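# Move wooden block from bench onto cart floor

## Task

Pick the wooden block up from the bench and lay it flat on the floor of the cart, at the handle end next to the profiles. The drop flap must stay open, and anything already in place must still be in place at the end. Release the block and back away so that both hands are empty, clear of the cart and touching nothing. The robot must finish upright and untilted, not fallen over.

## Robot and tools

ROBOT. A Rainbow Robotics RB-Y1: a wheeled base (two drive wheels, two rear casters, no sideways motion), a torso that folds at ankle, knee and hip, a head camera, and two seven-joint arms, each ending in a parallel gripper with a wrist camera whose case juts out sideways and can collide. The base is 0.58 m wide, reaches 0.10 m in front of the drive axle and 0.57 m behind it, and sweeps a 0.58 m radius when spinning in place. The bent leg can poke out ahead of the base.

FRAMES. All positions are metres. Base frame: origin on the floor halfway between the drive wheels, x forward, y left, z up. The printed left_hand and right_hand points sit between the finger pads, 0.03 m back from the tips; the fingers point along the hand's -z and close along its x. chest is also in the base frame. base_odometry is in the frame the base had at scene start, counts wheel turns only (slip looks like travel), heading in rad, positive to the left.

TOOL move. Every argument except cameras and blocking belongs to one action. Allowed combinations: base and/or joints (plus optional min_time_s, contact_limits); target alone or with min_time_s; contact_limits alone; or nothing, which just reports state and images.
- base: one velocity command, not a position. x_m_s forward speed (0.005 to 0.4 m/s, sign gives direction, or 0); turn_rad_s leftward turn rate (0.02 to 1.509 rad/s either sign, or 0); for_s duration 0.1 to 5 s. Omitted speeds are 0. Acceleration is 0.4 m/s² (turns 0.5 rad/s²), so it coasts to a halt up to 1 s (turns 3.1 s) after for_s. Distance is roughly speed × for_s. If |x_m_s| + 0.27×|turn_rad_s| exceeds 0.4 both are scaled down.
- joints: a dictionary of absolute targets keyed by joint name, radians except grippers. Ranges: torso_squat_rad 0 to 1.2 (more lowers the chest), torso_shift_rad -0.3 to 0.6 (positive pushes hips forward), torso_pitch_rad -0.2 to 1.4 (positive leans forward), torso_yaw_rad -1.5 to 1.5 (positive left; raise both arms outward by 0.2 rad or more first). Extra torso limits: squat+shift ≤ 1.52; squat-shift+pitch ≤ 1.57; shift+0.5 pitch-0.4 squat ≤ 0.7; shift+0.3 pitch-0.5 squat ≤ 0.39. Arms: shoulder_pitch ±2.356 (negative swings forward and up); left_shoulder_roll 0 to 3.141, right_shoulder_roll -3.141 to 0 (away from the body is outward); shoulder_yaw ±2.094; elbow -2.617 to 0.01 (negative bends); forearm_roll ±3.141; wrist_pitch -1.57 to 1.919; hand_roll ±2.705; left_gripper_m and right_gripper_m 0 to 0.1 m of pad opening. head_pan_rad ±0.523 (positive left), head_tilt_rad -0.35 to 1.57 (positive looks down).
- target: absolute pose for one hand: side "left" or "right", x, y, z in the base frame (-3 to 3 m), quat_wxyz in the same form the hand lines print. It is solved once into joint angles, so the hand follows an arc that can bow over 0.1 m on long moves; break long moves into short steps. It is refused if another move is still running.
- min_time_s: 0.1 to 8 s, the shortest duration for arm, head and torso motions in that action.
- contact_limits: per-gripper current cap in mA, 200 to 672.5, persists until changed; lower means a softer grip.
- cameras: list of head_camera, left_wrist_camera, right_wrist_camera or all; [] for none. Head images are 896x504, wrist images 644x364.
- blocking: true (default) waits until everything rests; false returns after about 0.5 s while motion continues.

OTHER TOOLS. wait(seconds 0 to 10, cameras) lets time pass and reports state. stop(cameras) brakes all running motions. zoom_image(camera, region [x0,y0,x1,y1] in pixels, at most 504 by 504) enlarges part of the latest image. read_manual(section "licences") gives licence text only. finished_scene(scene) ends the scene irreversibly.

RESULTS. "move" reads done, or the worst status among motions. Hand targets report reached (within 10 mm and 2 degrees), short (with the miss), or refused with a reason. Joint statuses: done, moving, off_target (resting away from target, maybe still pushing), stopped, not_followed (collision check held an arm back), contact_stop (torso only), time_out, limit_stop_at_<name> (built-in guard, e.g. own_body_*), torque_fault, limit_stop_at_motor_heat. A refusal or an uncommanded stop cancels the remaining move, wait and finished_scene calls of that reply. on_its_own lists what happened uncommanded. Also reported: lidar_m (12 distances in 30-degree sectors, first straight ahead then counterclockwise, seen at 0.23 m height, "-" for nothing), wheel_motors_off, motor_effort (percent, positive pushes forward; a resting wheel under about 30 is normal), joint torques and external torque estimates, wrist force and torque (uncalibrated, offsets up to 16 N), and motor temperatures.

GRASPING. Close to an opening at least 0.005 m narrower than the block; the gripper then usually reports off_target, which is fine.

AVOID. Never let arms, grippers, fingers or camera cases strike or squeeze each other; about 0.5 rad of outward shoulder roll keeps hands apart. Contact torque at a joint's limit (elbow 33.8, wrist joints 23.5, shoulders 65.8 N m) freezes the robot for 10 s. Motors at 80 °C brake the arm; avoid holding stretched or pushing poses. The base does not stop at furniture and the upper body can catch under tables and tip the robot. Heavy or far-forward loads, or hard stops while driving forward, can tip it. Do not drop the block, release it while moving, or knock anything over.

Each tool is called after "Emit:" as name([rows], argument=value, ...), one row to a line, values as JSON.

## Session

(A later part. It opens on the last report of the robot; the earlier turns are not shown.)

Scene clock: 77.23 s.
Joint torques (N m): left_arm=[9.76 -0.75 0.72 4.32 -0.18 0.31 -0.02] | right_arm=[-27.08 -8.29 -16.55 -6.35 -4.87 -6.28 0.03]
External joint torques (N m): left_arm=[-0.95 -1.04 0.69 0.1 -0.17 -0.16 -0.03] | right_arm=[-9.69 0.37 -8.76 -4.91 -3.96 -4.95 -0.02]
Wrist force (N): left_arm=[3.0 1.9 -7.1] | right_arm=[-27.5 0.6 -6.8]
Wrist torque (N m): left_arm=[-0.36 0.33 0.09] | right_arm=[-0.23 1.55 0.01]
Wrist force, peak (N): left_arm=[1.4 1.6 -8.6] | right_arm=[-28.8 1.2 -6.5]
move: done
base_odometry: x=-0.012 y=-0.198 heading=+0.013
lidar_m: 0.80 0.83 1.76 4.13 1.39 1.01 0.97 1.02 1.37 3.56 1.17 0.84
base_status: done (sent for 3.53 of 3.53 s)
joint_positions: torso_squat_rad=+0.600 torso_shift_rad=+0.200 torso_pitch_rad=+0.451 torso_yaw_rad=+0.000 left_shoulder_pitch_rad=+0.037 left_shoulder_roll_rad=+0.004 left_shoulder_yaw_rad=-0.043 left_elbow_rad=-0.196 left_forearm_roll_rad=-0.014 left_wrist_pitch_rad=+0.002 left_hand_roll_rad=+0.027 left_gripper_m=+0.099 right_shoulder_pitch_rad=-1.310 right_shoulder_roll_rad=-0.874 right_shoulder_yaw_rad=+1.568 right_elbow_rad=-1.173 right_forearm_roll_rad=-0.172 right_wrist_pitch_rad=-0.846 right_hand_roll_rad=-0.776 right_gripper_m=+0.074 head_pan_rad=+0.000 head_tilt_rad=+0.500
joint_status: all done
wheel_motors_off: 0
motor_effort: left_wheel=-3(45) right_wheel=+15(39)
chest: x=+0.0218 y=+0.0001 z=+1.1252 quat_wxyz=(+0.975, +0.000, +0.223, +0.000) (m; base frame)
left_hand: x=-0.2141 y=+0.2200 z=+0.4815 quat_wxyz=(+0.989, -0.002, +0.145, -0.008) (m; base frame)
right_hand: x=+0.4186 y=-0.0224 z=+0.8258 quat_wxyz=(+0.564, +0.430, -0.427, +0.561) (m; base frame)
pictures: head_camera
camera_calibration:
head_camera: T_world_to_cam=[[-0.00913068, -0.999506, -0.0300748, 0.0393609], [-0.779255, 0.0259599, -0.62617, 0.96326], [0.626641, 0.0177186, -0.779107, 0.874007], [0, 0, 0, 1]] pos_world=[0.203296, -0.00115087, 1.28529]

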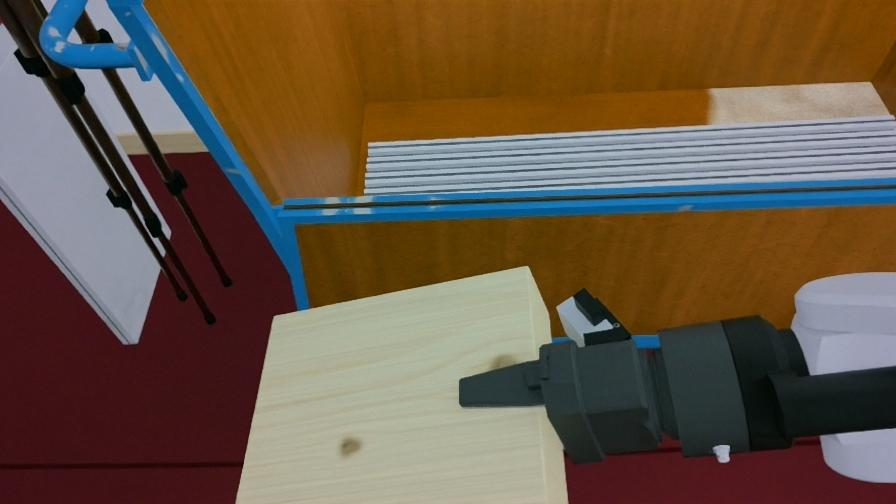

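Emit:
move(base={"turn_rad_s":0.1,"for_s":0.3}, joints={"torso_squat_rad":0.7,"torso_shift_rad":0.45,"torso_pitch_rad":0.95,"head_pan_rad":0.0,"head_tilt_rad":0.2,"right_shoulder_pitch_rad":-1.22,"right_shoulder_roll_rad":-1.808,"right_shoulder_yaw_rad":1.146,"right_elbow_rad":-2.474,"right_forearm_roll_rad":-0.371,"right_wrist_pitch_rad":-0.357,"right_hand_roll_rad":-0.39}, min_time_s=4)

Emit:
move(target={"side":"right","x":0.52,"y":-0.075,"z":0.77,"quat_wxyz":[0.561,0.4305,-0.4305,0.561]}, min_time_s=1.5)

Emit:
move(base={"x_m_s":0.15,"for_s":1.9}, cameras=["head_camera"])

Scene clock: 85.30 s.
Joint torques (N m): left_arm=[20.08 -0.5 0.69 8.6 -0.08 1.14 0.05] | right_arm=[-9.18 -9.02 -11.79 -14.59 -1.62 -8.16 0.05]
External joint torques (N m): left_arm=[-1.43 -0.89 0.64 0.12 -0.07 -0.2 0.01] | right_arm=[-3.42 2.12 -6.13 -9.32 -1.54 -6.44 0]
Wrist force (N): left_arm=[5.7 1.1 -6.1] | right_arm=[-27.0 1.4 -7.3]
Wrist torque (N m): left_arm=[-0.27 0.47 0.04] | right_arm=[-0.27 1.49 0.03]
Wrist force, peak (N): left_arm=[5.0 1.2 -7.9] | right_arm=[-28.7 1.2 -6.7]
move: done
base_odometry: x=-0.012 y=-0.198 heading=+0.042
lidar_m: 0.79 0.83 1.77 3.71 1.37 1.01 0.97 1.03 1.42 3.99 1.12 0.82
base_status: done (sent for 0.3 of 0.3 s)
joint_positions: torso_squat_rad=+0.700 torso_shift_rad=+0.450 torso_pitch_rad=+0.951 torso_yaw_rad=+0.000 left_shoulder_pitch_rad=+0.037 left_shoulder_roll_rad=+0.004 left_shoulder_yaw_rad=-0.043 left_elbow_rad=-0.196 left_forearm_roll_rad=-0.014 left_wrist_pitch_rad=+0.002 left_hand_roll_rad=+0.027 left_gripper_m=+0.099 right_shoulder_pitch_rad=-1.219 right_shoulder_roll_rad=-1.809 right_shoulder_yaw_rad=+1.147 right_elbow_rad=-2.472 right_forearm_roll_rad=-0.371 right_wrist_pitch_rad=-0.355 right_hand_roll_rad=-0.390 right_gripper_m=+0.074 head_pan_rad=+0.000 head_tilt_rad=+0.200
joint_status: all done
wheel_motors_off: 0
motor_effort: left_wheel=-6(19) right_wheel=+16(34)
chest: x=+0.2569 y=+0.0001 z=+0.9423 quat_wxyz=(+0.889, +0.000, +0.458, +0.000) (m; base frame)
left_hand: x=-0.2588 y=+0.2200 z=+0.4905 quat_wxyz=(+0.923, -0.004, +0.386, -0.008) (m; base frame)
right_hand: x=+0.4813 y=-0.0615 z=+0.7673 quat_wxyz=(+0.564, +0.428, -0.428, +0.562) (m; base frame)
pictures: none

Scene clock: 87.13 s.
Joint torques (N m): left_arm=[19.73 -0.62 0.73 8.6 -0.12 1.16 0.01] | right_arm=[-14.46 -10.55 -13.46 -10.64 -2.06 -7.3 -0.54]
External joint torques (N m): left_arm=[-1.77 -1.01 0.68 0.12 -0.11 -0.18 -0.03] | right_arm=[-7.63 1.24 -6.83 -6.54 -1.72 -5.76 -0.58]
Wrist force (N): left_arm=[6.3 0.8 -5.9] | right_arm=[-27.2 2.1 -6.9]
Wrist torque (N m): left_arm=[-0.20 0.54 0.08] | right_arm=[-0.27 1.51 0.20]
Wrist force, peak (N): left_arm=[6.1 1.2 -6.4] | right_arm=[-27.8 1.5 -7.3]
move: done
base_odometry: x=-0.012 y=-0.198 heading=+0.042
lidar_m: 0.79 0.83 1.77 3.72 1.37 1.01 0.96 1.03 1.42 3.99 1.13 0.83
base_status: not commanded
joint_positions: torso_squat_rad=+0.700 torso_shift_rad=+0.450 torso_pitch_rad=+0.951 torso_yaw_rad=+0.000 left_shoulder_pitch_rad=+0.037 left_shoulder_roll_rad=+0.004 left_shoulder_yaw_rad=-0.043 left_elbow_rad=-0.196 left_forearm_roll_rad=-0.014 left_wrist_pitch_rad=+0.002 left_hand_roll_rad=+0.027 left_gripper_m=+0.099 right_shoulder_pitch_rad=-1.303 right_shoulder_roll_rad=-1.814 right_shoulder_yaw_rad=+1.141 right_elbow_rad=-2.343 right_forearm_roll_rad=-0.259 right_wrist_pitch_rad=-0.465 right_hand_roll_rad=-0.595 right_gripper_m=+0.074 head_pan_rad=+0.000 head_tilt_rad=+0.200
joint_status: all done
wheel_motors_off: 0
motor_effort: left_wheel=-6(8) right_wheel=+15(18)
chest: x=+0.2569 y=+0.0001 z=+0.9423 quat_wxyz=(+0.889, +0.000, +0.458, +0.000) (m; base frame)
left_hand: x=-0.2588 y=+0.2200 z=+0.4905 quat_wxyz=(+0.923, -0.004, +0.386, -0.008) (m; base frame)
right_hand: x=+0.5198 y=-0.0760 z=+0.7681 quat_wxyz=(+0.564, +0.427, -0.432, +0.559) (m; base frame)
right_hand_status: reached (checked arc, planned for 1.5 s): 2 mm and 0.6 deg off.
pictures: none

Scene clock: 89.73 s.
Joint torques (N m): left_arm=[19.81 -0.46 0.86 8.65 -0.03 1.25 0.1] | right_arm=[-13.42 -10.35 -12.77 -11.5 -2.26 -7.38 -0.41]
External joint torques (N m): left_arm=[-1.7 -0.84 0.81 0.16 -0.01 -0.09 0.06] | right_arm=[-6.6 1.45 -6.13 -7.4 -1.92 -5.84 -0.46]
Wrist force (N): left_arm=[5.4 1.9 -5.8] | right_arm=[-26.7 1.0 -7.4]
Wrist torque (N m): left_arm=[-0.34 0.44 0.05] | right_arm=[-0.25 1.61 0.16]
Wrist force, peak (N): left_arm=[5.9 2.2 -7.0] | right_arm=[-28.3 -0.8 -6.9]
move: done
base_odometry: x=+0.273 y=-0.186 heading=+0.042
lidar_m: 0.50 0.54 0.99 4.75 1.79 1.30 1.26 1.32 1.81 4.94 0.72 0.53
base_status: done (sent for 1.9 of 1.9 s)
joint_positions: torso_squat_rad=+0.700 torso_shift_rad=+0.450 torso_pitch_rad=+0.951 torso_yaw_rad=+0.000 left_shoulder_pitch_rad=+0.037 left_shoulder_roll_rad=+0.004 left_shoulder_yaw_rad=-0.043 left_elbow_rad=-0.196 left_forearm_roll_rad=-0.014 left_wrist_pitch_rad=+0.002 left_hand_roll_rad=+0.027 left_gripper_m=+0.099 right_shoulder_pitch_rad=-1.303 right_shoulder_roll_rad=-1.814 right_shoulder_yaw_rad=+1.141 right_elbow_rad=-2.342 right_forearm_roll_rad=-0.259 right_wrist_pitch_rad=-0.465 right_hand_roll_rad=-0.595 right_gripper_m=+0.074 head_pan_rad=+0.000 head_tilt_rad=+0.200
joint_status: not commanded
wheel_motors_off: 0
motor_effort: left_wheel=-6(19) right_wheel=+5(42)
chest: x=+0.2570 y=+0.0001 z=+0.9423 quat_wxyz=(+0.889, +0.000, +0.458, +0.000) (m; base frame)
left_hand: x=-0.2588 y=+0.2200 z=+0.4905 quat_wxyz=(+0.923, -0.004, +0.386, -0.008) (m; base frame)
right_hand: x=+0.5200 y=-0.0760 z=+0.7680 quat_wxyz=(+0.564, +0.427, -0.432, +0.559) (m; base frame)
pictures: head_camera
camera_calibration:
head_camera: T_world_to_cam=[[-0.0149303, -0.999506, -0.0276619, 0.0343583], [-0.888194, 0.0259633, -0.458735, 0.91315], [0.459227, 0.0177201, -0.888142, 0.670639], [0, 0, 0, 1]] pos_world=[0.503592, -0.00125087, 1.01547]

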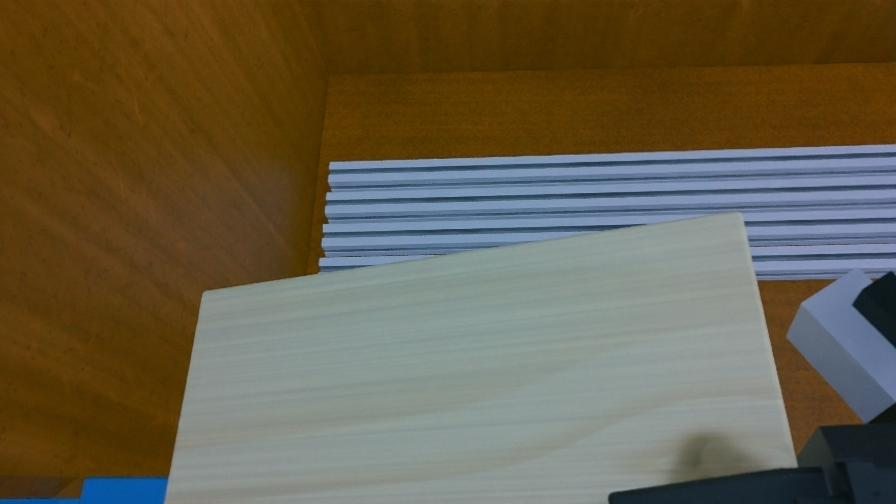

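Emit:
move(base={"x_m_s":0.15,"for_s":1.63}, joints={"head_tilt_rad":0.45}, cameras=["head_camera"])

Emit:
move(joints={"torso_squat_rad":0.9,"torso_shift_rad":0.5,"torso_pitch_rad":1.1,"head_tilt_rad":0.35}, min_time_s=3)

Emit:
move(target={"side":"right","x":0.472,"y":-0.06,"z":0.52,"quat_wxyz":[0.561,0.4305,-0.4305,0.561]}, min_time_s=1.7, cameras=["head_camera"])

Scene clock: 95.67 s.
Joint torques (N m): left_arm=[20.12 -0.39 0.87 8.59 -0.1 1.16 0.04] | right_arm=[-13.38 -10.1 -12.44 -11.59 -2.41 -7.13 -0.44]
External joint torques (N m): left_arm=[-1.39 -0.77 0.82 0.11 -0.08 -0.19 0.01] | right_arm=[-6.55 1.7 -5.8 -7.5 -2.07 -5.59 -0.49]
Wrist force (N): left_arm=[5.3 0.9 -5.8] | right_arm=[-26.9 1.1 -7.1]
Wrist torque (N m): left_arm=[-0.17 0.44 0.06] | right_arm=[-0.28 1.54 0.17]
Wrist force, peak (N): left_arm=[6.3 1.1 -6.5] | right_arm=[-27.9 1.0 -7.0]
move: done
base_odometry: x=+0.518 y=-0.176 heading=+0.041
lidar_m: 0.26 0.28 0.74 4.29 2.11 1.55 1.50 1.58 2.17 1.03 0.38 0.28
base_status: done (sent for 1.63 of 1.63 s)
joint_positions: torso_squat_rad=+0.700 torso_shift_rad=+0.450 torso_pitch_rad=+0.951 torso_yaw_rad=+0.000 left_shoulder_pitch_rad=+0.037 left_shoulder_roll_rad=+0.004 left_shoulder_yaw_rad=-0.043 left_elbow_rad=-0.196 left_forearm_roll_rad=-0.014 left_wrist_pitch_rad=+0.002 left_hand_roll_rad=+0.027 left_gripper_m=+0.099 right_shoulder_pitch_rad=-1.303 right_shoulder_roll_rad=-1.814 right_shoulder_yaw_rad=+1.141 right_elbow_rad=-2.342 right_forearm_roll_rad=-0.259 right_wrist_pitch_rad=-0.465 right_hand_roll_rad=-0.595 right_gripper_m=+0.074 head_pan_rad=+0.000 head_tilt_rad=+0.450
joint_status: all done
wheel_motors_off: 0
motor_effort: left_wheel=-5(19) right_wheel=+5(28)
chest: x=+0.2570 y=+0.0001 z=+0.9423 quat_wxyz=(+0.889, +0.000, +0.458, +0.000) (m; base frame)
left_hand: x=-0.2588 y=+0.2200 z=+0.4905 quat_wxyz=(+0.923, -0.004, +0.386, -0.008) (m; base frame)
right_hand: x=+0.5200 y=-0.0760 z=+0.7680 quat_wxyz=(+0.564, +0.427, -0.432, +0.559) (m; base frame)
pictures: head_camera
camera_calibration:
head_camera: T_world_to_cam=[[-0.0214065, -0.999503, -0.0231287, 0.0324493], [-0.974078, 0.0260617, -0.224707, 0.706832], [0.225198, 0.017719, -0.974152, 0.861366], [0, 0, 0, 1]] pos_world=[0.495225, -0.00125057, 0.998682]

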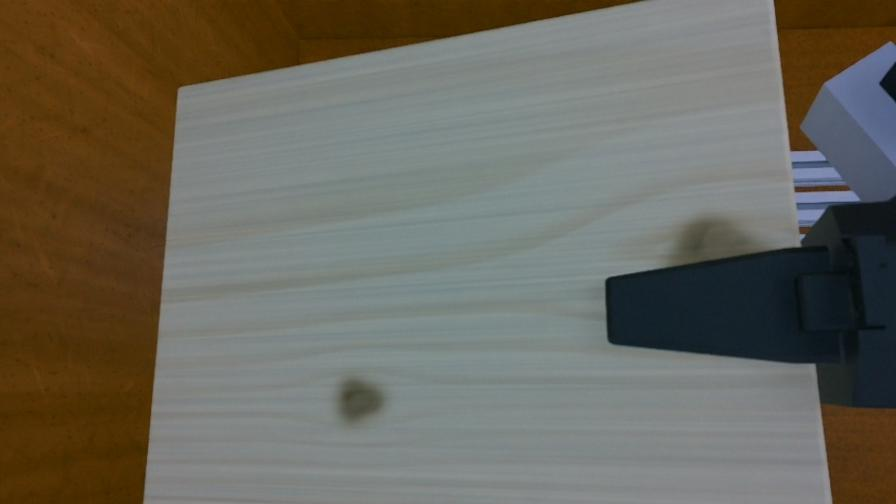

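Scene clock: 98.97 s.
Joint torques (N m): left_arm=[22.08 -0.2 0.54 9.43 -0.16 1.4 0.03] | right_arm=[-12.14 -9.91 -11.67 -12.94 -2.1 -7.75 -0.59]
External joint torques (N m): left_arm=[-1.73 -0.6 0.48 0.05 -0.14 -0.15 -0.01] | right_arm=[-6.37 1.95 -5.96 -7.88 -1.89 -6.06 -0.64]
Wrist force (N): left_arm=[6.3 1.3 -5.7] | right_arm=[-27.0 -2.4 -7.0]
Wrist torque (N m): left_arm=[-0.25 0.48 0.10] | right_arm=[-0.53 1.46 0.19]
Wrist force, peak (N): left_arm=[6.8 0.9 -6.2] | right_arm=[-27.7 -1.3 -7.3]
move: done
base_odometry: x=+0.518 y=-0.176 heading=+0.041
lidar_m: 0.26 0.27 0.75 4.29 2.11 1.55 1.50 1.58 2.18 1.02 0.39 0.28
base_status: not commanded
joint_positions: torso_squat_rad=+0.900 torso_shift_rad=+0.500 torso_pitch_rad=+1.101 torso_yaw_rad=+0.000 left_shoulder_pitch_rad=+0.037 left_shoulder_roll_rad=+0.004 left_shoulder_yaw_rad=-0.043 left_elbow_rad=-0.196 left_forearm_roll_rad=-0.014 left_wrist_pitch_rad=+0.002 left_hand_roll_rad=+0.027 left_gripper_m=+0.099 right_shoulder_pitch_rad=-1.303 right_shoulder_roll_rad=-1.814 right_shoulder_yaw_rad=+1.141 right_elbow_rad=-2.342 right_forearm_roll_rad=-0.259 right_wrist_pitch_rad=-0.465 right_hand_roll_rad=-0.595 right_gripper_m=+0.074 head_pan_rad=+0.000 head_tilt_rad=+0.350
joint_status: all done
wheel_motors_off: 0
motor_effort: left_wheel=-6(7) right_wheel=+6(9)
chest: x=+0.2566 y=+0.0000 z=+0.8025 quat_wxyz=(+0.852, +0.000, +0.523, +0.000) (m; base frame)
left_hand: x=-0.3207 y=+0.2200 z=+0.4328 quat_wxyz=(+0.891, -0.005, +0.454, -0.007) (m; base frame)
right_hand: x=+0.4908 y=-0.0762 z=+0.5909 quat_wxyz=(+0.595, +0.467, -0.389, +0.526) (m; base frame)
pictures: none

Scene clock: 101.00 s.
Joint torques (N m): left_arm=[22.33 -0.22 0.93 9.41 -0.02 1.39 0] | right_arm=[-8.84 -5.11 -8.09 -16.11 -0.89 -8.38 0.06]
External joint torques (N m): left_arm=[-1.48 -0.63 0.87 0.03 0 -0.16 -0.04] | right_arm=[-3.71 5.82 -3.13 -9.81 -0.85 -6.59 0.01]
Wrist force (N): left_arm=[6.0 0.7 -5.8] | right_arm=[-27.5 1.3 -6.4]
Wrist torque (N m): left_arm=[-0.21 0.43 0.08] | right_arm=[-0.33 1.43 0.00]
Wrist force, peak (N): left_arm=[6.9 0.2 -6.1] | right_arm=[-28.4 2.2 -6.8]
move: done
base_odometry: x=+0.518 y=-0.176 heading=+0.041
lidar_m: 0.26 0.28 0.73 4.28 2.12 1.55 1.49 1.58 2.17 1.03 0.38 0.28
base_status: not commanded
joint_positions: torso_squat_rad=+0.900 torso_shift_rad=+0.500 torso_pitch_rad=+1.101 torso_yaw_rad=+0.000 left_shoulder_pitch_rad=+0.037 left_shoulder_roll_rad=+0.004 left_shoulder_yaw_rad=-0.043 left_elbow_rad=-0.196 left_forearm_roll_rad=-0.014 left_wrist_pitch_rad=+0.002 left_hand_roll_rad=+0.027 left_gripper_m=+0.099 right_shoulder_pitch_rad=-1.186 right_shoulder_roll_rad=-1.563 right_shoulder_yaw_rad=+1.173 right_elbow_rad=-2.171 right_forearm_roll_rad=-0.227 right_wrist_pitch_rad=-0.412 right_hand_roll_rad=-0.290 right_gripper_m=+0.074 head_pan_rad=+0.000 head_tilt_rad=+0.350
joint_status: all done
wheel_motors_off: 0
motor_effort: left_wheel=-6(7) right_wheel=+6(8)
chest: x=+0.2566 y=+0.0000 z=+0.8025 quat_wxyz=(+0.852, +0.000, +0.523, +0.000) (m; base frame)
left_hand: x=-0.3207 y=+0.2200 z=+0.4328 quat_wxyz=(+0.891, -0.005, +0.454, -0.007) (m; base frame)
right_hand: x=+0.4723 y=-0.0613 z=+0.5184 quat_wxyz=(+0.563, +0.429, -0.429, +0.562) (m; base frame)
right_hand_status: reached (checked arc, planned for 1.7 s): 2 mm and 0.3 deg off.
pictures: head_camera
camera_calibration:
head_camera: T_world_to_cam=[[-0.0225948, -0.999497, -0.0222475, 0.0285052], [-0.984039, 0.0261633, -0.176017, 0.643243], [0.17651, 0.0179153, -0.984136, 0.726319], [0, 0, 0, 1]] pos_world=[0.505418, -0.00135076, 0.828652]

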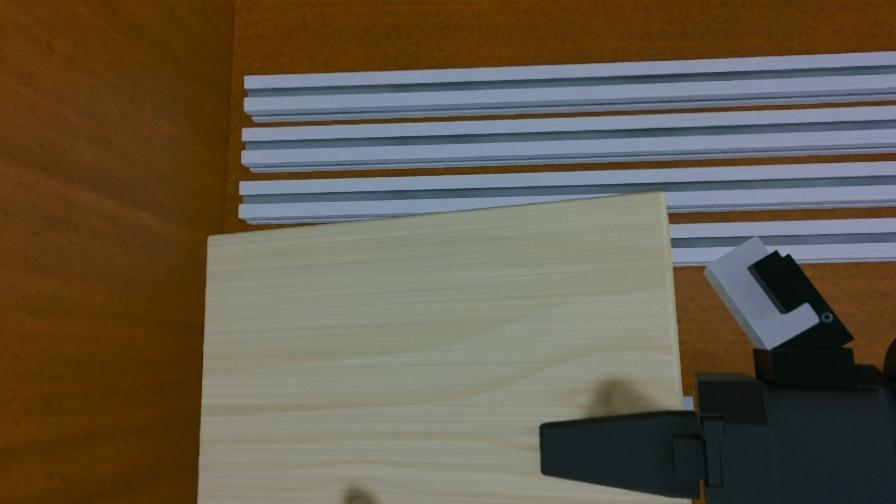

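Emit:
move(joints={"head_tilt_rad":0.75})

Emit:
move(target={"side":"right","x":0.468,"y":-0.045,"z":0.42,"quat_wxyz":[0.561,0.4305,-0.4305,0.561]}, min_time_s=1.7, cameras=["head_camera"])

Scene clock: 104.13 s.
Joint torques (N m): left_arm=[21.88 -0.52 0.71 9.48 -0.11 1.52 0.13] | right_arm=[-8.53 -5.17 -8.05 -16.25 -0.99 -8.43 -0.08]
External joint torques (N m): left_arm=[-1.92 -0.92 0.66 0.09 -0.09 -0.03 0.09] | right_arm=[-3.4 5.77 -3.08 -9.95 -0.95 -6.64 -0.13]
Wrist force (N): left_arm=[6.1 0.5 -5.5] | right_arm=[-27.1 1.1 -7.1]
Wrist torque (N m): left_arm=[-0.14 0.46 0.09] | right_arm=[-0.19 1.48 -0.01]
Wrist force, peak (N): left_arm=[6.6 1.2 -5.9] | right_arm=[-27.9 2.0 -6.8]
move: done
base_odometry: x=+0.518 y=-0.176 heading=+0.041
lidar_m: 0.27 0.28 0.75 4.28 2.13 1.55 1.49 1.59 2.17 1.03 0.39 0.28
base_status: not commanded
joint_positions: torso_squat_rad=+0.900 torso_shift_rad=+0.500 torso_pitch_rad=+1.101 torso_yaw_rad=+0.000 left_shoulder_pitch_rad=+0.037 left_shoulder_roll_rad=+0.004 left_shoulder_yaw_rad=-0.043 left_elbow_rad=-0.196 left_forearm_roll_rad=-0.014 left_wrist_pitch_rad=+0.002 left_hand_roll_rad=+0.027 left_gripper_m=+0.099 right_shoulder_pitch_rad=-1.186 right_shoulder_roll_rad=-1.563 right_shoulder_yaw_rad=+1.173 right_elbow_rad=-2.171 right_forearm_roll_rad=-0.227 right_wrist_pitch_rad=-0.412 right_hand_roll_rad=-0.290 right_gripper_m=+0.074 head_pan_rad=+0.000 head_tilt_rad=+0.750
joint_status: all done
wheel_motors_off: 0
motor_effort: left_wheel=-6(7) right_wheel=+9(9)
chest: x=+0.2566 y=+0.0000 z=+0.8025 quat_wxyz=(+0.852, +0.000, +0.523, +0.000) (m; base frame)
left_hand: x=-0.3207 y=+0.2200 z=+0.4328 quat_wxyz=(+0.891, -0.005, +0.454, -0.007) (m; base frame)
right_hand: x=+0.4723 y=-0.0613 z=+0.5184 quat_wxyz=(+0.563, +0.429, -0.429, +0.562) (m; base frame)
pictures: none

Scene clock: 106.17 s.
Joint torques (N m): left_arm=[22.08 -0.48 0.65 9.44 -0.11 1.42 0.02] | right_arm=[-10.97 -3.65 -7.1 -15.69 -1.14 -8.56 0]
External joint torques (N m): left_arm=[-1.72 -0.88 0.6 0.05 -0.09 -0.13 -0.02] | right_arm=[-5.59 5.63 -2.79 -9.65 -1.04 -6.76 -0.05]
Wrist force (N): left_arm=[6.6 1.2 -5.4] | right_arm=[-26.9 1.1 -7.2]
Wrist torque (N m): left_arm=[-0.31 0.56 0.08] | right_arm=[-0.26 1.49 -0.02]
Wrist force, peak (N): left_arm=[6.5 1.1 -5.9] | right_arm=[-28.0 0.8 -8.0]
move: done
base_odometry: x=+0.518 y=-0.176 heading=+0.041
lidar_m: 0.26 0.28 0.74 4.29 2.13 1.56 1.50 1.59 2.17 1.03 0.38 0.26
base_status: not commanded
joint_positions: torso_squat_rad=+0.900 torso_shift_rad=+0.500 torso_pitch_rad=+1.101 torso_yaw_rad=+0.000 left_shoulder_pitch_rad=+0.037 left_shoulder_roll_rad=+0.004 left_shoulder_yaw_rad=-0.043 left_elbow_rad=-0.196 left_forearm_roll_rad=-0.014 left_wrist_pitch_rad=+0.002 left_hand_roll_rad=+0.027 left_gripper_m=+0.099 right_shoulder_pitch_rad=-1.208 right_shoulder_roll_rad=-1.250 right_shoulder_yaw_rad=+1.266 right_elbow_rad=-1.755 right_forearm_roll_rad=-0.127 right_wrist_pitch_rad=-0.531 right_hand_roll_rad=-0.270 right_gripper_m=+0.074 head_pan_rad=+0.000 head_tilt_rad=+0.750
joint_status: all done
wheel_motors_off: 0
motor_effort: left_wheel=-7(7) right_wheel=+7(9)
chest: x=+0.2566 y=+0.0000 z=+0.8025 quat_wxyz=(+0.852, +0.000, +0.523, +0.000) (m; base frame)
left_hand: x=-0.3207 y=+0.2200 z=+0.4328 quat_wxyz=(+0.891, -0.005, +0.454, -0.007) (m; base frame)
right_hand: x=+0.4677 y=-0.0466 z=+0.4185 quat_wxyz=(+0.563, +0.428, -0.429, +0.562) (m; base frame)
right_hand_status: reached (checked arc, planned for 1.7 s): 2 mm and 0.5 deg off.
pictures: head_camera
camera_calibration:
head_camera: T_world_to_cam=[[-0.0294727, -0.999497, -0.011695, 0.0223463], [-0.97491, 0.0261611, 0.221058, 0.292307], [-0.220641, 0.0179168, -0.97519, 0.89518], [0, 0, 0, 1]] pos_world=[0.483145, -0.00135077, 0.808615]

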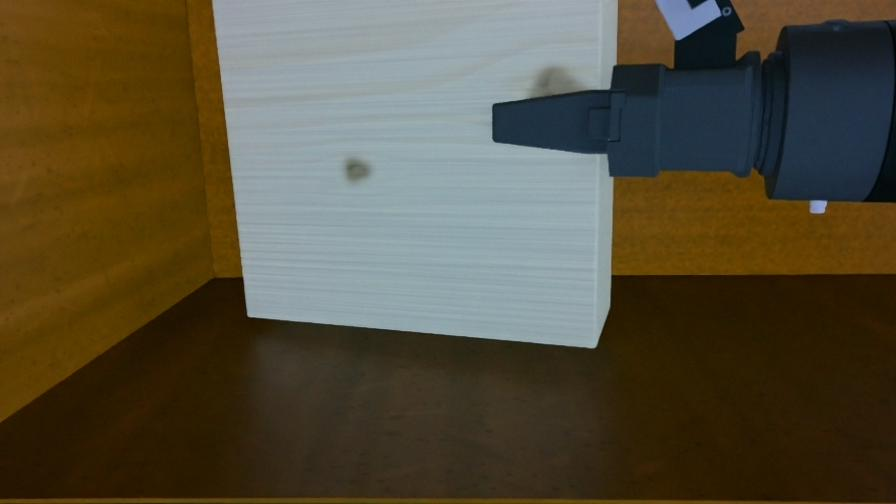

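Emit:
move(target={"side":"right","x":0.468,"y":-0.031,"z":0.388,"quat_wxyz":[0.561,0.4305,-0.4305,0.561]}, min_time_s=1.2)

Emit:
move(target={"side":"right","x":0.468,"y":-0.033,"z":0.362,"quat_wxyz":[0.5377,0.4592,-0.4592,0.5377]}, min_time_s=1.5)

Emit:
move(target={"side":"right","x":0.468,"y":-0.033,"z":0.355,"quat_wxyz":[0.5377,0.4592,-0.4592,0.5377]}, min_time_s=1, cameras=["head_camera"])

Scene clock: 109.83 s.
Joint torques (N m): left_arm=[22.02 -0.56 0.66 9.46 -0.07 1.39 0.07] | right_arm=[-11.46 -1.97 -6.49 -15.58 -1.2 -8.56 -0.29]
External joint torques (N m): left_arm=[-1.79 -0.96 0.61 0.07 -0.05 -0.16 0.03] | right_arm=[-5.8 6.22 -2.4 -9.74 -1.08 -6.76 -0.33]
Wrist force (N): left_arm=[6.8 1.1 -5.5] | right_arm=[-26.7 0.7 -7.1]
Wrist torque (N m): left_arm=[-0.26 0.55 0.08] | right_arm=[-0.23 1.54 0.04]
Wrist force, peak (N): left_arm=[7.0 1.3 -6.0] | right_arm=[-28.2 0.9 -6.7]
move: done
base_odometry: x=+0.518 y=-0.176 heading=+0.041
lidar_m: 0.26 0.28 0.73 4.29 2.12 1.55 1.50 1.57 2.17 1.01 0.39 0.28
base_status: not commanded
joint_positions: torso_squat_rad=+0.900 torso_shift_rad=+0.500 torso_pitch_rad=+1.101 torso_yaw_rad=+0.000 left_shoulder_pitch_rad=+0.037 left_shoulder_roll_rad=+0.004 left_shoulder_yaw_rad=-0.043 left_elbow_rad=-0.196 left_forearm_roll_rad=-0.014 left_wrist_pitch_rad=+0.002 left_hand_roll_rad=+0.027 left_gripper_m=+0.099 right_shoulder_pitch_rad=-1.229 right_shoulder_roll_rad=-1.127 right_shoulder_yaw_rad=+1.289 right_elbow_rad=-1.591 right_forearm_roll_rad=-0.104 right_wrist_pitch_rad=-0.574 right_hand_roll_rad=-0.270 right_gripper_m=+0.074 head_pan_rad=+0.000 head_tilt_rad=+0.750
joint_status: all done
wheel_motors_off: 0
motor_effort: left_wheel=-6(7) right_wheel=+6(8)
chest: x=+0.2566 y=+0.0000 z=+0.8025 quat_wxyz=(+0.852, +0.000, +0.523, +0.000) (m; base frame)
left_hand: x=-0.3207 y=+0.2200 z=+0.4328 quat_wxyz=(+0.891, -0.005, +0.454, -0.007) (m; base frame)
right_hand: x=+0.4678 y=-0.0327 z=+0.3864 quat_wxyz=(+0.563, +0.428, -0.429, +0.562) (m; base frame)
right_hand_status: reached (checked arc, planned for 1.2 s): 2 mm and 0.4 deg off.
pictures: none

Scene clock: 111.67 s.
Joint torques (N m): left_arm=[21.89 -0.56 0.86 9.45 0 1.46 0.13] | right_arm=[-8.31 -1.28 -5.2 -12.97 -1.2 -8.04 -0.01]
External joint torques (N m): left_arm=[-1.91 -0.95 0.81 0.06 0.02 -0.09 0.09] | right_arm=[-2.69 6.17 -1.68 -8.1 -0.98 -6.19 -0.06]
Wrist force (N): left_arm=[6.1 0.8 -5.1] | right_arm=[-27.0 1.0 -4.5]
Wrist torque (N m): left_arm=[-0.20 0.47 0.02] | right_arm=[-0.19 1.20 -0.09]
Wrist force, peak (N): left_arm=[6.5 1.2 -6.0] | right_arm=[-28.1 0.6 -6.6]
move: done
base_odometry: x=+0.518 y=-0.176 heading=+0.041
lidar_m: 0.26 0.28 0.40 4.28 2.12 1.56 1.50 1.59 2.17 1.03 0.38 0.29
base_status: not commanded
joint_positions: torso_squat_rad=+0.900 torso_shift_rad=+0.500 torso_pitch_rad=+1.100 torso_yaw_rad=+0.000 left_shoulder_pitch_rad=+0.037 left_shoulder_roll_rad=+0.004 left_shoulder_yaw_rad=-0.043 left_elbow_rad=-0.196 left_forearm_roll_rad=-0.014 left_wrist_pitch_rad=+0.002 left_hand_roll_rad=+0.027 left_gripper_m=+0.099 right_shoulder_pitch_rad=-1.226 right_shoulder_roll_rad=-0.982 right_shoulder_yaw_rad=+1.292 right_elbow_rad=-1.295 right_forearm_roll_rad=-0.097 right_wrist_pitch_rad=-0.826 right_hand_roll_rad=-0.246 right_gripper_m=+0.074 head_pan_rad=+0.000 head_tilt_rad=+0.750
joint_status: all done
wheel_motors_off: 0
motor_effort: left_wheel=-6(7) right_wheel=+7(11)
chest: x=+0.2565 y=+0.0000 z=+0.8026 quat_wxyz=(+0.852, +0.000, +0.523, +0.000) (m; base frame)
left_hand: x=-0.3207 y=+0.2200 z=+0.4327 quat_wxyz=(+0.891, -0.005, +0.454, -0.007) (m; base frame)
right_hand: x=+0.4677 y=-0.0345 z=+0.3613 quat_wxyz=(+0.541, +0.455, -0.456, +0.540) (m; base frame)
right_hand_status: reached (checked arc, planned for 1.5 s): 2 mm and 0.8 deg off.
pictures: none

Scene clock: 113.00 s.
Joint torques (N m): left_arm=[22.08 -0.28 0.62 9.45 -0.1 1.47 0.07] | right_arm=[-8.85 -3.89 -2.93 -3.48 -0.31 0.44 -0.37]
External joint torques (N m): left_arm=[-1.71 -0.67 0.57 0.06 -0.08 -0.08 0.03] | right_arm=[-3.15 3.33 0.48 1.2 -0.08 2.29 -0.42]
Wrist force (N): left_arm=[5.8 0.7 -5.1] | right_arm=[-6.7 4.1 8.6]
Wrist torque (N m): left_arm=[-0.15 0.43 0.06] | right_arm=[-0.16 -2.37 0.01]
Wrist force, peak (N): left_arm=[6.8 1.3 -6.0] | right_arm=[-28.2 1.4 -4.1]
move: done
base_odometry: x=+0.518 y=-0.176 heading=+0.041
lidar_m: 0.27 0.28 0.41 4.29 2.12 1.55 1.50 1.58 2.17 4.06 0.38 0.29
base_status: not commanded
joint_positions: torso_squat_rad=+0.900 torso_shift_rad=+0.500 torso_pitch_rad=+1.100 torso_yaw_rad=+0.000 left_shoulder_pitch_rad=+0.037 left_shoulder_roll_rad=+0.004 left_shoulder_yaw_rad=-0.043 left_elbow_rad=-0.196 left_forearm_roll_rad=-0.014 left_wrist_pitch_rad=+0.002 left_hand_roll_rad=+0.027 left_gripper_m=+0.099 right_shoulder_pitch_rad=-1.231 right_shoulder_roll_rad=-0.950 right_shoulder_yaw_rad=+1.295 right_elbow_rad=-1.235 right_forearm_roll_rad=-0.093 right_wrist_pitch_rad=-0.865 right_hand_roll_rad=-0.247 right_gripper_m=+0.074 head_pan_rad=+0.000 head_tilt_rad=+0.750
joint_status: all done
wheel_motors_off: 0
motor_effort: left_wheel=-6(6) right_wheel=+8(9)
chest: x=+0.2564 y=+0.0000 z=+0.8027 quat_wxyz=(+0.853, +0.000, +0.523, +0.000) (m; base frame)
left_hand: x=-0.3207 y=+0.2200 z=+0.4326 quat_wxyz=(+0.891, -0.005, +0.453, -0.007) (m; base frame)
right_hand: x=+0.4676 y=-0.0334 z=+0.3556 quat_wxyz=(+0.539, +0.458, -0.459, +0.538) (m; base frame)
right_hand_status: reached (checked arc, planned for 1.0 s): 1 mm and 0.2 deg off.
pictures: head_camera
camera_calibration:
head_camera: T_world_to_cam=[[-0.0295426, -0.999496, -0.0115936, 0.0222961], [-0.975067, 0.0262646, 0.220349, 0.292694], [-0.219934, 0.0178142, -0.975352, 0.895215], [0, 0, 0, 1]] pos_world=[0.482943, -0.0013502, 0.808914]

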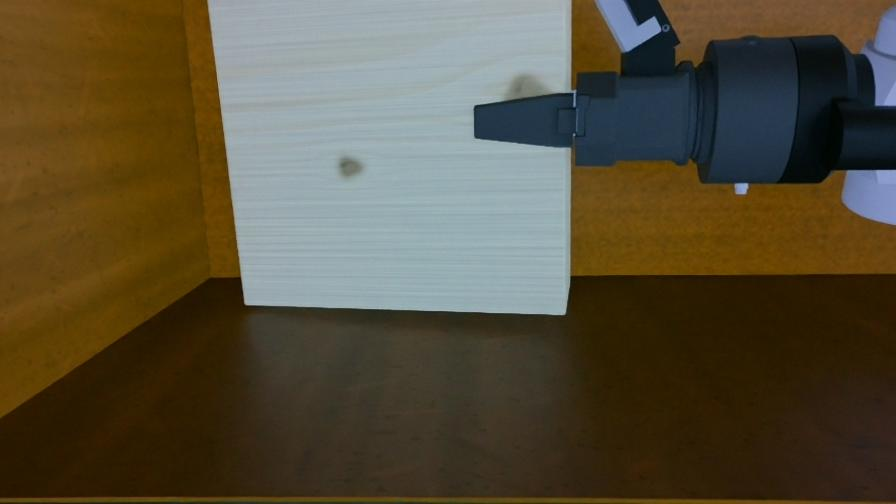

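Emit:
move(joints={"right_gripper_m":0.078})

Emit:
move(joints={"right_gripper_m":0.088})

Emit:
move(target={"side":"right","x":0.468,"y":-0.095,"z":0.352,"quat_wxyz":[0.5377,0.4592,-0.4592,0.5377]}, min_time_s=0.1, cameras=["head_camera","right_wrist_camera"])

Scene clock: 114.73 s.
Joint torques (N m): left_arm=[21.94 -0.27 0.91 9.27 0.05 1.37 0.05] | right_arm=[-8.61 -4.87 -3.42 -7.04 -0.6 -3.54 -0.09]
External joint torques (N m): left_arm=[-1.86 -0.66 0.86 -0.12 0.07 -0.18 0.01] | right_arm=[-2.91 2.34 0 -2.34 -0.36 -1.69 -0.14]
Wrist force (N): left_arm=[6.2 1.4 -5.7] | right_arm=[-16.4 2.4 -2.5]
Wrist torque (N m): left_arm=[-0.24 0.48 0.08] | right_arm=[-0.26 -0.65 -0.07]
Wrist force, peak (N): left_arm=[7.0 1.5 -5.3] | right_arm=[-18.0 1.8 -2.0]
move: done
base_odometry: x=+0.518 y=-0.176 heading=+0.041
lidar_m: 0.26 0.28 0.41 4.28 2.10 1.56 1.49 1.58 2.18 4.06 0.39 0.28
base_status: not commanded
joint_positions: torso_squat_rad=+0.900 torso_shift_rad=+0.500 torso_pitch_rad=+1.100 torso_yaw_rad=+0.000 left_shoulder_pitch_rad=+0.037 left_shoulder_roll_rad=+0.004 left_shoulder_yaw_rad=-0.043 left_elbow_rad=-0.196 left_forearm_roll_rad=-0.014 left_wrist_pitch_rad=+0.002 left_hand_roll_rad=+0.027 left_gripper_m=+0.099 right_shoulder_pitch_rad=-1.231 right_shoulder_roll_rad=-0.949 right_shoulder_yaw_rad=+1.296 right_elbow_rad=-1.234 right_forearm_roll_rad=-0.093 right_wrist_pitch_rad=-0.864 right_hand_roll_rad=-0.247 right_gripper_m=+0.078 head_pan_rad=+0.000 head_tilt_rad=+0.750
joint_status: all done
wheel_motors_off: 0
motor_effort: left_wheel=-4(6) right_wheel=+5(7)
chest: x=+0.2565 y=+0.0000 z=+0.8026 quat_wxyz=(+0.852, +0.000, +0.523, +0.000) (m; base frame)
left_hand: x=-0.3207 y=+0.2200 z=+0.4327 quat_wxyz=(+0.891, -0.005, +0.454, -0.007) (m; base frame)
right_hand: x=+0.4677 y=-0.0335 z=+0.3550 quat_wxyz=(+0.539, +0.458, -0.458, +0.538) (m; base frame)
pictures: none

Scene clock: 115.30 s.
Joint torques (N m): left_arm=[21.8 -0.33 0.94 9.21 -0.13 1.4 -0.05] | right_arm=[-8.62 -5.3 -3.26 -6.77 -0.52 -3.75 -0.16]
External joint torques (N m): left_arm=[-2 -0.73 0.89 -0.18 -0.11 -0.15 -0.1] | right_arm=[-2.92 1.91 0.14 -2.09 -0.28 -1.9 -0.21]
Wrist force (N): left_arm=[6.2 0.4 -5.3] | right_arm=[-16.8 1.8 -4.2]
Wrist torque (N m): left_arm=[-0.14 0.48 0.05] | right_arm=[-0.21 -0.74 -0.09]
Wrist force, peak (N): left_arm=[6.5 0.7 -6.0] | right_arm=[-16.8 1.8 -4.2]
move: done
base_odometry: x=+0.518 y=-0.176 heading=+0.041
lidar_m: 0.27 0.28 0.40 4.30 2.13 1.55 1.49 1.59 2.17 4.06 0.39 0.28
base_status: not commanded
joint_positions: torso_squat_rad=+0.900 torso_shift_rad=+0.500 torso_pitch_rad=+1.100 torso_yaw_rad=+0.000 left_shoulder_pitch_rad=+0.037 left_shoulder_roll_rad=+0.004 left_shoulder_yaw_rad=-0.043 left_elbow_rad=-0.196 left_forearm_roll_rad=-0.014 left_wrist_pitch_rad=+0.002 left_hand_roll_rad=+0.027 left_gripper_m=+0.099 right_shoulder_pitch_rad=-1.231 right_shoulder_roll_rad=-0.949 right_shoulder_yaw_rad=+1.296 right_elbow_rad=-1.234 right_forearm_roll_rad=-0.093 right_wrist_pitch_rad=-0.864 right_hand_roll_rad=-0.247 right_gripper_m=+0.088 head_pan_rad=+0.000 head_tilt_rad=+0.750
joint_status: all done
wheel_motors_off: 0
motor_effort: left_wheel=-5(5) right_wheel=+5(7)
chest: x=+0.2565 y=+0.0000 z=+0.8026 quat_wxyz=(+0.852, +0.000, +0.523, +0.000) (m; base frame)
left_hand: x=-0.3207 y=+0.2200 z=+0.4327 quat_wxyz=(+0.891, -0.005, +0.454, -0.007) (m; base frame)
right_hand: x=+0.4677 y=-0.0335 z=+0.3550 quat_wxyz=(+0.539, +0.458, -0.458, +0.538) (m; base frame)
pictures: none

Scene clock: 116.07 s.
Joint torques (N m): left_arm=[21.74 -0.24 0.82 9.25 -0.09 1.39 0.09] | right_arm=[-6.02 -9.56 -4.17 -6.55 -0.94 -4.47 -0.14]
External joint torques (N m): left_arm=[-2.06 -0.63 0.77 -0.14 -0.08 -0.16 0.05] | right_arm=[-1.25 0.05 -1.06 -3.28 -0.63 -2.63 -0.19]
Wrist force (N): left_arm=[6.4 0.7 -5.6] | right_arm=[-16.4 1.5 0.6]
Wrist torque (N m): left_arm=[-0.20 0.48 0.07] | right_arm=[-0.22 -0.03 -0.25]
Wrist force, peak (N): left_arm=[6.9 0.7 -5.8] | right_arm=[-17.6 2.2 -7.0]
move: done
base_odometry: x=+0.518 y=-0.176 heading=+0.041
lidar_m: 0.27 0.28 0.39 4.29 2.13 1.56 1.50 1.56 2.16 4.05 0.39 0.28
base_status: not commanded
joint_positions: torso_squat_rad=+0.900 torso_shift_rad=+0.500 torso_pitch_rad=+1.100 torso_yaw_rad=+0.000 left_shoulder_pitch_rad=+0.037 left_shoulder_roll_rad=+0.004 left_shoulder_yaw_rad=-0.043 left_elbow_rad=-0.196 left_forearm_roll_rad=-0.014 left_wrist_pitch_rad=+0.002 left_hand_roll_rad=+0.027 left_gripper_m=+0.099 right_shoulder_pitch_rad=-1.196 right_shoulder_roll_rad=-1.020 right_shoulder_yaw_rad=+1.294 right_elbow_rad=-1.127 right_forearm_roll_rad=-0.096 right_wrist_pitch_rad=-1.049 right_hand_roll_rad=-0.242 right_gripper_m=+0.088 head_pan_rad=+0.000 head_tilt_rad=+0.750
joint_status: all done
wheel_motors_off: 0
motor_effort: left_wheel=-4(5) right_wheel=+6(6)
chest: x=+0.2565 y=+0.0000 z=+0.8026 quat_wxyz=(+0.852, +0.000, +0.523, +0.000) (m; base frame)
left_hand: x=-0.3208 y=+0.2200 z=+0.4327 quat_wxyz=(+0.891, -0.005, +0.454, -0.007) (m; base frame)
right_hand: x=+0.4678 y=-0.0953 z=+0.3516 quat_wxyz=(+0.539, +0.458, -0.458, +0.538) (m; base frame)
right_hand_status: reached (checked arc, planned for 0.4 s): 1 mm and 0.2 deg off.
pictures: head_camera, right_wrist_camera
camera_calibration:
head_camera: T_world_to_cam=[[-0.0293473, -0.999502, -0.0116335, 0.0223323], [-0.975005, 0.0260598, 0.220651, 0.29244], [-0.220238, 0.0178183, -0.975283, 0.895208], [0, 0, 0, 1]] pos_world=[0.482944, -0.00125082, 0.808814]
right_wrist_camera: T_world_to_cam=[[0.0287889, -0.133239, -0.990666, 0.320883], [-0.861492, -0.505946, 0.0430117, 0.36681], [-0.506955, 0.852212, -0.12935, 0.436086], [0, 0, 0, 1]] pos_world=[0.527842, -0.143298, 0.358519]

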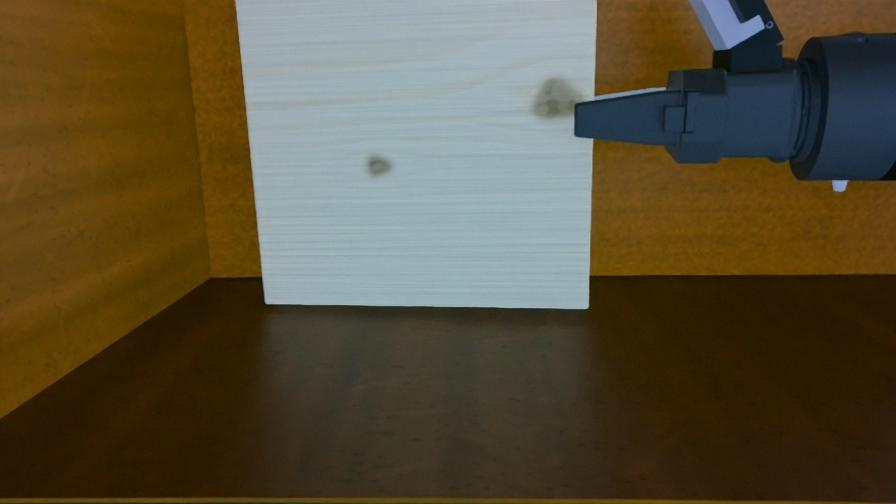

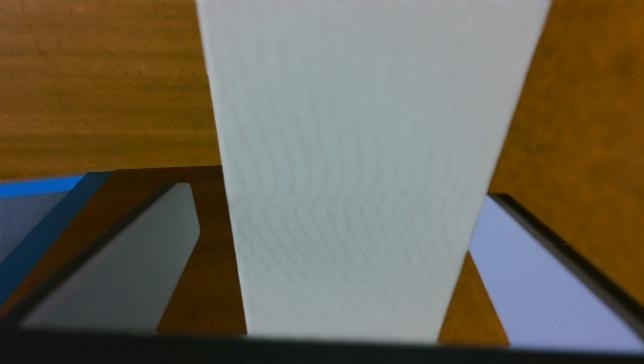

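Emit:
move(target={"side":"right","x":0.468,"y":-0.13,"z":0.353,"quat_wxyz":[0.5377,0.4592,-0.4592,0.5377]}, min_time_s=0.1)

Emit:
move(joints={"right_gripper_m":0.0})

Emit:
move(target={"side":"right","x":0.46,"y":-0.122,"z":0.357,"quat_wxyz":[0.5377,0.4592,-0.4592,0.5377]})

Emit:
move(target={"side":"right","x":0.46,"y":-0.078,"z":0.357,"quat_wxyz":[0.5377,0.4592,-0.4592,0.5377]}, min_time_s=2, cameras=["head_camera"])

Scene clock: 118.63 s.
Joint torques (N m): left_arm=[22.34 -0.42 0.94 9.4 -0.14 1.47 0.09] | right_arm=[-3.61 -10.66 -4.26 -2.82 -0.82 -1.76 0.05]
External joint torques (N m): left_arm=[-1.46 -0.82 0.88 0.01 -0.12 -0.08 0.04] | right_arm=[0.69 0.24 -1.33 -0.41 -0.46 0.09 0]
Wrist force (N): left_arm=[6.4 1.0 -5.5] | right_arm=[-6.2 1.5 0.2]
Wrist torque (N m): left_arm=[-0.29 0.52 0.05] | right_arm=[-0.23 -0.30 -0.24]
Wrist force, peak (N): left_arm=[6.6 0.9 -6.0] | right_arm=[-17.2 1.9 -0.7]
move: done
base_odometry: x=+0.518 y=-0.176 heading=+0.041
lidar_m: 0.26 0.28 0.37 4.31 2.13 1.54 1.50 1.58 2.16 4.05 0.39 0.27
base_status: not commanded
joint_positions: torso_squat_rad=+0.900 torso_shift_rad=+0.500 torso_pitch_rad=+1.100 torso_yaw_rad=+0.000 left_shoulder_pitch_rad=+0.037 left_shoulder_roll_rad=+0.004 left_shoulder_yaw_rad=-0.043 left_elbow_rad=-0.196 left_forearm_roll_rad=-0.014 left_wrist_pitch_rad=+0.002 left_hand_roll_rad=+0.027 left_gripper_m=+0.099 right_shoulder_pitch_rad=-1.179 right_shoulder_roll_rad=-1.053 right_shoulder_yaw_rad=+1.294 right_elbow_rad=-1.057 right_forearm_roll_rad=-0.097 right_wrist_pitch_rad=-1.158 right_hand_roll_rad=-0.241 right_gripper_m=+0.088 head_pan_rad=+0.000 head_tilt_rad=+0.750
joint_status: all done
wheel_motors_off: 0
motor_effort: left_wheel=-5(6) right_wheel=+6(8)
chest: x=+0.2564 y=+0.0000 z=+0.8027 quat_wxyz=(+0.852, +0.000, +0.523, +0.000) (m; base frame)
left_hand: x=-0.3207 y=+0.2200 z=+0.4326 quat_wxyz=(+0.891, -0.005, +0.454, -0.007) (m; base frame)
right_hand: x=+0.4679 y=-0.1300 z=+0.3531 quat_wxyz=(+0.538, +0.459, -0.459, +0.538) (m; base frame)
right_hand_status: reached (checked arc, planned for 0.3 s): 0 mm and 0.0 deg off.
pictures: none

Scene clock: 120.17 s.
Joint torques (N m): left_arm=[21.91 -0.77 0.74 9.38 -0.03 1.36 -0.06] | right_arm=[-3.53 -10.7 -4.11 -2.64 -0.78 -1.86 -0.07]
External joint torques (N m): left_arm=[-1.89 -1.16 0.69 -0.01 -0.01 -0.19 -0.1] | right_arm=[0.77 0.2 -1.18 -0.22 -0.42 -0.01 -0.12]
Wrist force (N): left_arm=[6.2 1.4 -5.8] | right_arm=[-6.6 1.9 0.0]
Wrist torque (N m): left_arm=[-0.30 0.51 0.06] | right_arm=[-0.28 -0.32 -0.22]
Wrist force, peak (N): left_arm=[6.6 1.2 -5.8] | right_arm=[-6.9 1.4 0.0]
move: done
base_odometry: x=+0.518 y=-0.176 heading=+0.041
lidar_m: 0.26 0.28 0.38 4.29 2.13 1.55 1.50 1.57 2.16 1.03 0.38 0.27
base_status: not commanded
joint_positions: torso_squat_rad=+0.900 torso_shift_rad=+0.500 torso_pitch_rad=+1.100 torso_yaw_rad=+0.000 left_shoulder_pitch_rad=+0.037 left_shoulder_roll_rad=+0.004 left_shoulder_yaw_rad=-0.043 left_elbow_rad=-0.196 left_forearm_roll_rad=-0.014 left_wrist_pitch_rad=+0.002 left_hand_roll_rad=+0.027 left_gripper_m=+0.099 right_shoulder_pitch_rad=-1.179 right_shoulder_roll_rad=-1.053 right_shoulder_yaw_rad=+1.294 right_elbow_rad=-1.057 right_forearm_roll_rad=-0.097 right_wrist_pitch_rad=-1.158 right_hand_roll_rad=-0.241 right_gripper_m=+0.000 head_pan_rad=+0.000 head_tilt_rad=+0.750
joint_status: all done
wheel_motors_off: 0
motor_effort: left_wheel=-4(6) right_wheel=+4(6)
chest: x=+0.2564 y=+0.0000 z=+0.8027 quat_wxyz=(+0.852, +0.000, +0.523, +0.000) (m; base frame)
left_hand: x=-0.3207 y=+0.2200 z=+0.4326 quat_wxyz=(+0.891, -0.005, +0.454, -0.007) (m; base frame)
right_hand: x=+0.4679 y=-0.1300 z=+0.3531 quat_wxyz=(+0.538, +0.459, -0.459, +0.538) (m; base frame)
pictures: none

Scene clock: 120.83 s.
Joint torques (N m): left_arm=[21.92 -0.48 0.83 9.31 -0.14 1.41 -0.08] | right_arm=[-3.32 -12.23 -3.96 -2.97 -0.59 -1.91 0.2]
External joint torques (N m): left_arm=[-1.88 -0.87 0.77 -0.07 -0.12 -0.14 -0.12] | right_arm=[0.71 -1.58 -1.06 -0.15 -0.28 -0.05 0.15]
Wrist force (N): left_arm=[6.1 0.7 -5.2] | right_arm=[-6.3 1.7 0.3]
Wrist torque (N m): left_arm=[-0.20 0.43 0.03] | right_arm=[-0.24 -0.29 -0.24]
Wrist force, peak (N): left_arm=[6.9 0.3 -6.1] | right_arm=[-7.0 1.2 0.7]
move: done
base_odometry: x=+0.518 y=-0.176 heading=+0.041
lidar_m: 0.26 0.29 0.40 4.29 2.12 1.56 1.50 1.57 2.17 4.05 0.39 0.28
base_status: not commanded
joint_positions: torso_squat_rad=+0.900 torso_shift_rad=+0.500 torso_pitch_rad=+1.100 torso_yaw_rad=+0.000 left_shoulder_pitch_rad=+0.037 left_shoulder_roll_rad=+0.004 left_shoulder_yaw_rad=-0.043 left_elbow_rad=-0.196 left_forearm_roll_rad=-0.014 left_wrist_pitch_rad=+0.002 left_hand_roll_rad=+0.027 left_gripper_m=+0.099 right_shoulder_pitch_rad=-1.163 right_shoulder_roll_rad=-1.067 right_shoulder_yaw_rad=+1.292 right_elbow_rad=-1.123 right_forearm_roll_rad=-0.101 right_wrist_pitch_rad=-1.115 right_hand_roll_rad=-0.224 right_gripper_m=+0.000 head_pan_rad=+0.000 head_tilt_rad=+0.750
joint_status: all done
wheel_motors_off: 0
motor_effort: left_wheel=-5(6) right_wheel=+4(6)
chest: x=+0.2564 y=+0.0000 z=+0.8027 quat_wxyz=(+0.852, +0.000, +0.523, +0.000) (m; base frame)
left_hand: x=-0.3208 y=+0.2200 z=+0.4326 quat_wxyz=(+0.891, -0.005, +0.454, -0.007) (m; base frame)
right_hand: x=+0.4599 y=-0.1219 z=+0.3573 quat_wxyz=(+0.537, +0.461, -0.460, +0.537) (m; base frame)
right_hand_status: reached (checked arc, planned for 0.3 s): 0 mm and 0.2 deg off.
pictures: none

Scene clock: 123.17 s.
Joint torques (N m): left_arm=[22.08 -0.32 0.7 9.35 -0.08 1.4 0] | right_arm=[-6.5 -5.68 -3.35 -4.46 -0.18 -1.16 -0.25]
External joint torques (N m): left_arm=[-1.71 -0.72 0.65 -0.03 -0.06 -0.15 -0.04] | right_arm=[-1.87 3.35 -0.23 -0.58 0.07 0.69 -0.3]
Wrist force (N): left_arm=[5.2 1.1 -5.1] | right_arm=[-4.3 2.6 4.4]
Wrist torque (N m): left_arm=[-0.29 0.37 0.08] | right_arm=[-0.25 -0.41 -0.05]
Wrist force, peak (N): left_arm=[6.8 1.5 -5.8] | right_arm=[5.7 0.9 19.2]
move: done
base_odometry: x=+0.518 y=-0.176 heading=+0.041
lidar_m: 0.26 0.28 0.39 4.27 2.13 1.55 1.50 1.57 2.19 4.05 0.40 0.28
base_status: not commanded
joint_positions: torso_squat_rad=+0.900 torso_shift_rad=+0.500 torso_pitch_rad=+1.100 torso_yaw_rad=+0.000 left_shoulder_pitch_rad=+0.037 left_shoulder_roll_rad=+0.004 left_shoulder_yaw_rad=-0.043 left_elbow_rad=-0.196 left_forearm_roll_rad=-0.014 left_wrist_pitch_rad=+0.002 left_hand_roll_rad=+0.027 left_gripper_m=+0.099 right_shoulder_pitch_rad=-1.185 right_shoulder_roll_rad=-1.024 right_shoulder_yaw_rad=+1.292 right_elbow_rad=-1.210 right_forearm_roll_rad=-0.100 right_wrist_pitch_rad=-0.976 right_hand_roll_rad=-0.225 right_gripper_m=+0.000 head_pan_rad=+0.000 head_tilt_rad=+0.750
joint_status: all done
wheel_motors_off: 0
motor_effort: left_wheel=-7(8) right_wheel=+8(10)
chest: x=+0.2563 y=+0.0000 z=+0.8028 quat_wxyz=(+0.853, +0.000, +0.523, +0.000) (m; base frame)
left_hand: x=-0.3207 y=+0.2200 z=+0.4325 quat_wxyz=(+0.891, -0.005, +0.453, -0.007) (m; base frame)
right_hand: x=+0.4600 y=-0.0786 z=+0.3571 quat_wxyz=(+0.538, +0.459, -0.459, +0.538) (m; base frame)
right_hand_status: reached (checked arc, planned for 2.0 s): 1 mm and 0.1 deg off.
pictures: head_camera
camera_calibration:
head_camera: T_world_to_cam=[[-0.0295127, -0.999498, -0.0115049, 0.0222095], [-0.975111, 0.0262584, 0.220157, 0.292728], [-0.219744, 0.017716, -0.975397, 0.895332], [0, 0, 0, 1]] pos_world=[0.482842, -0.00134997, 0.809113]

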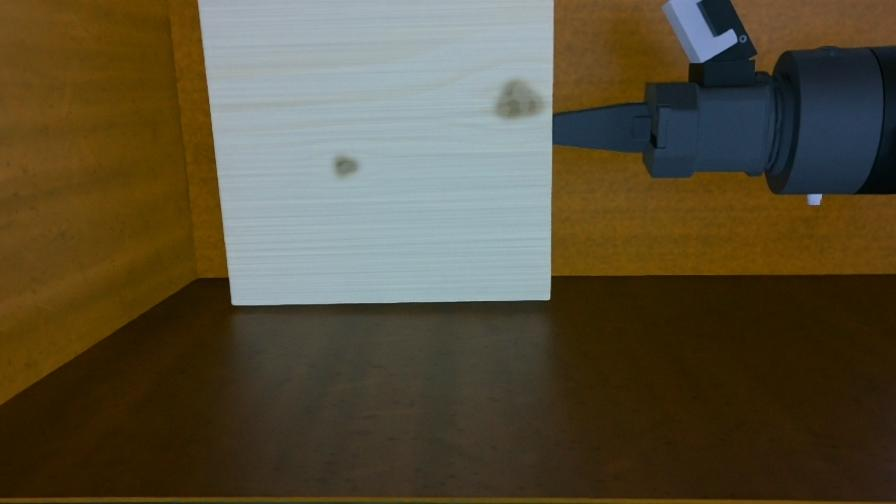

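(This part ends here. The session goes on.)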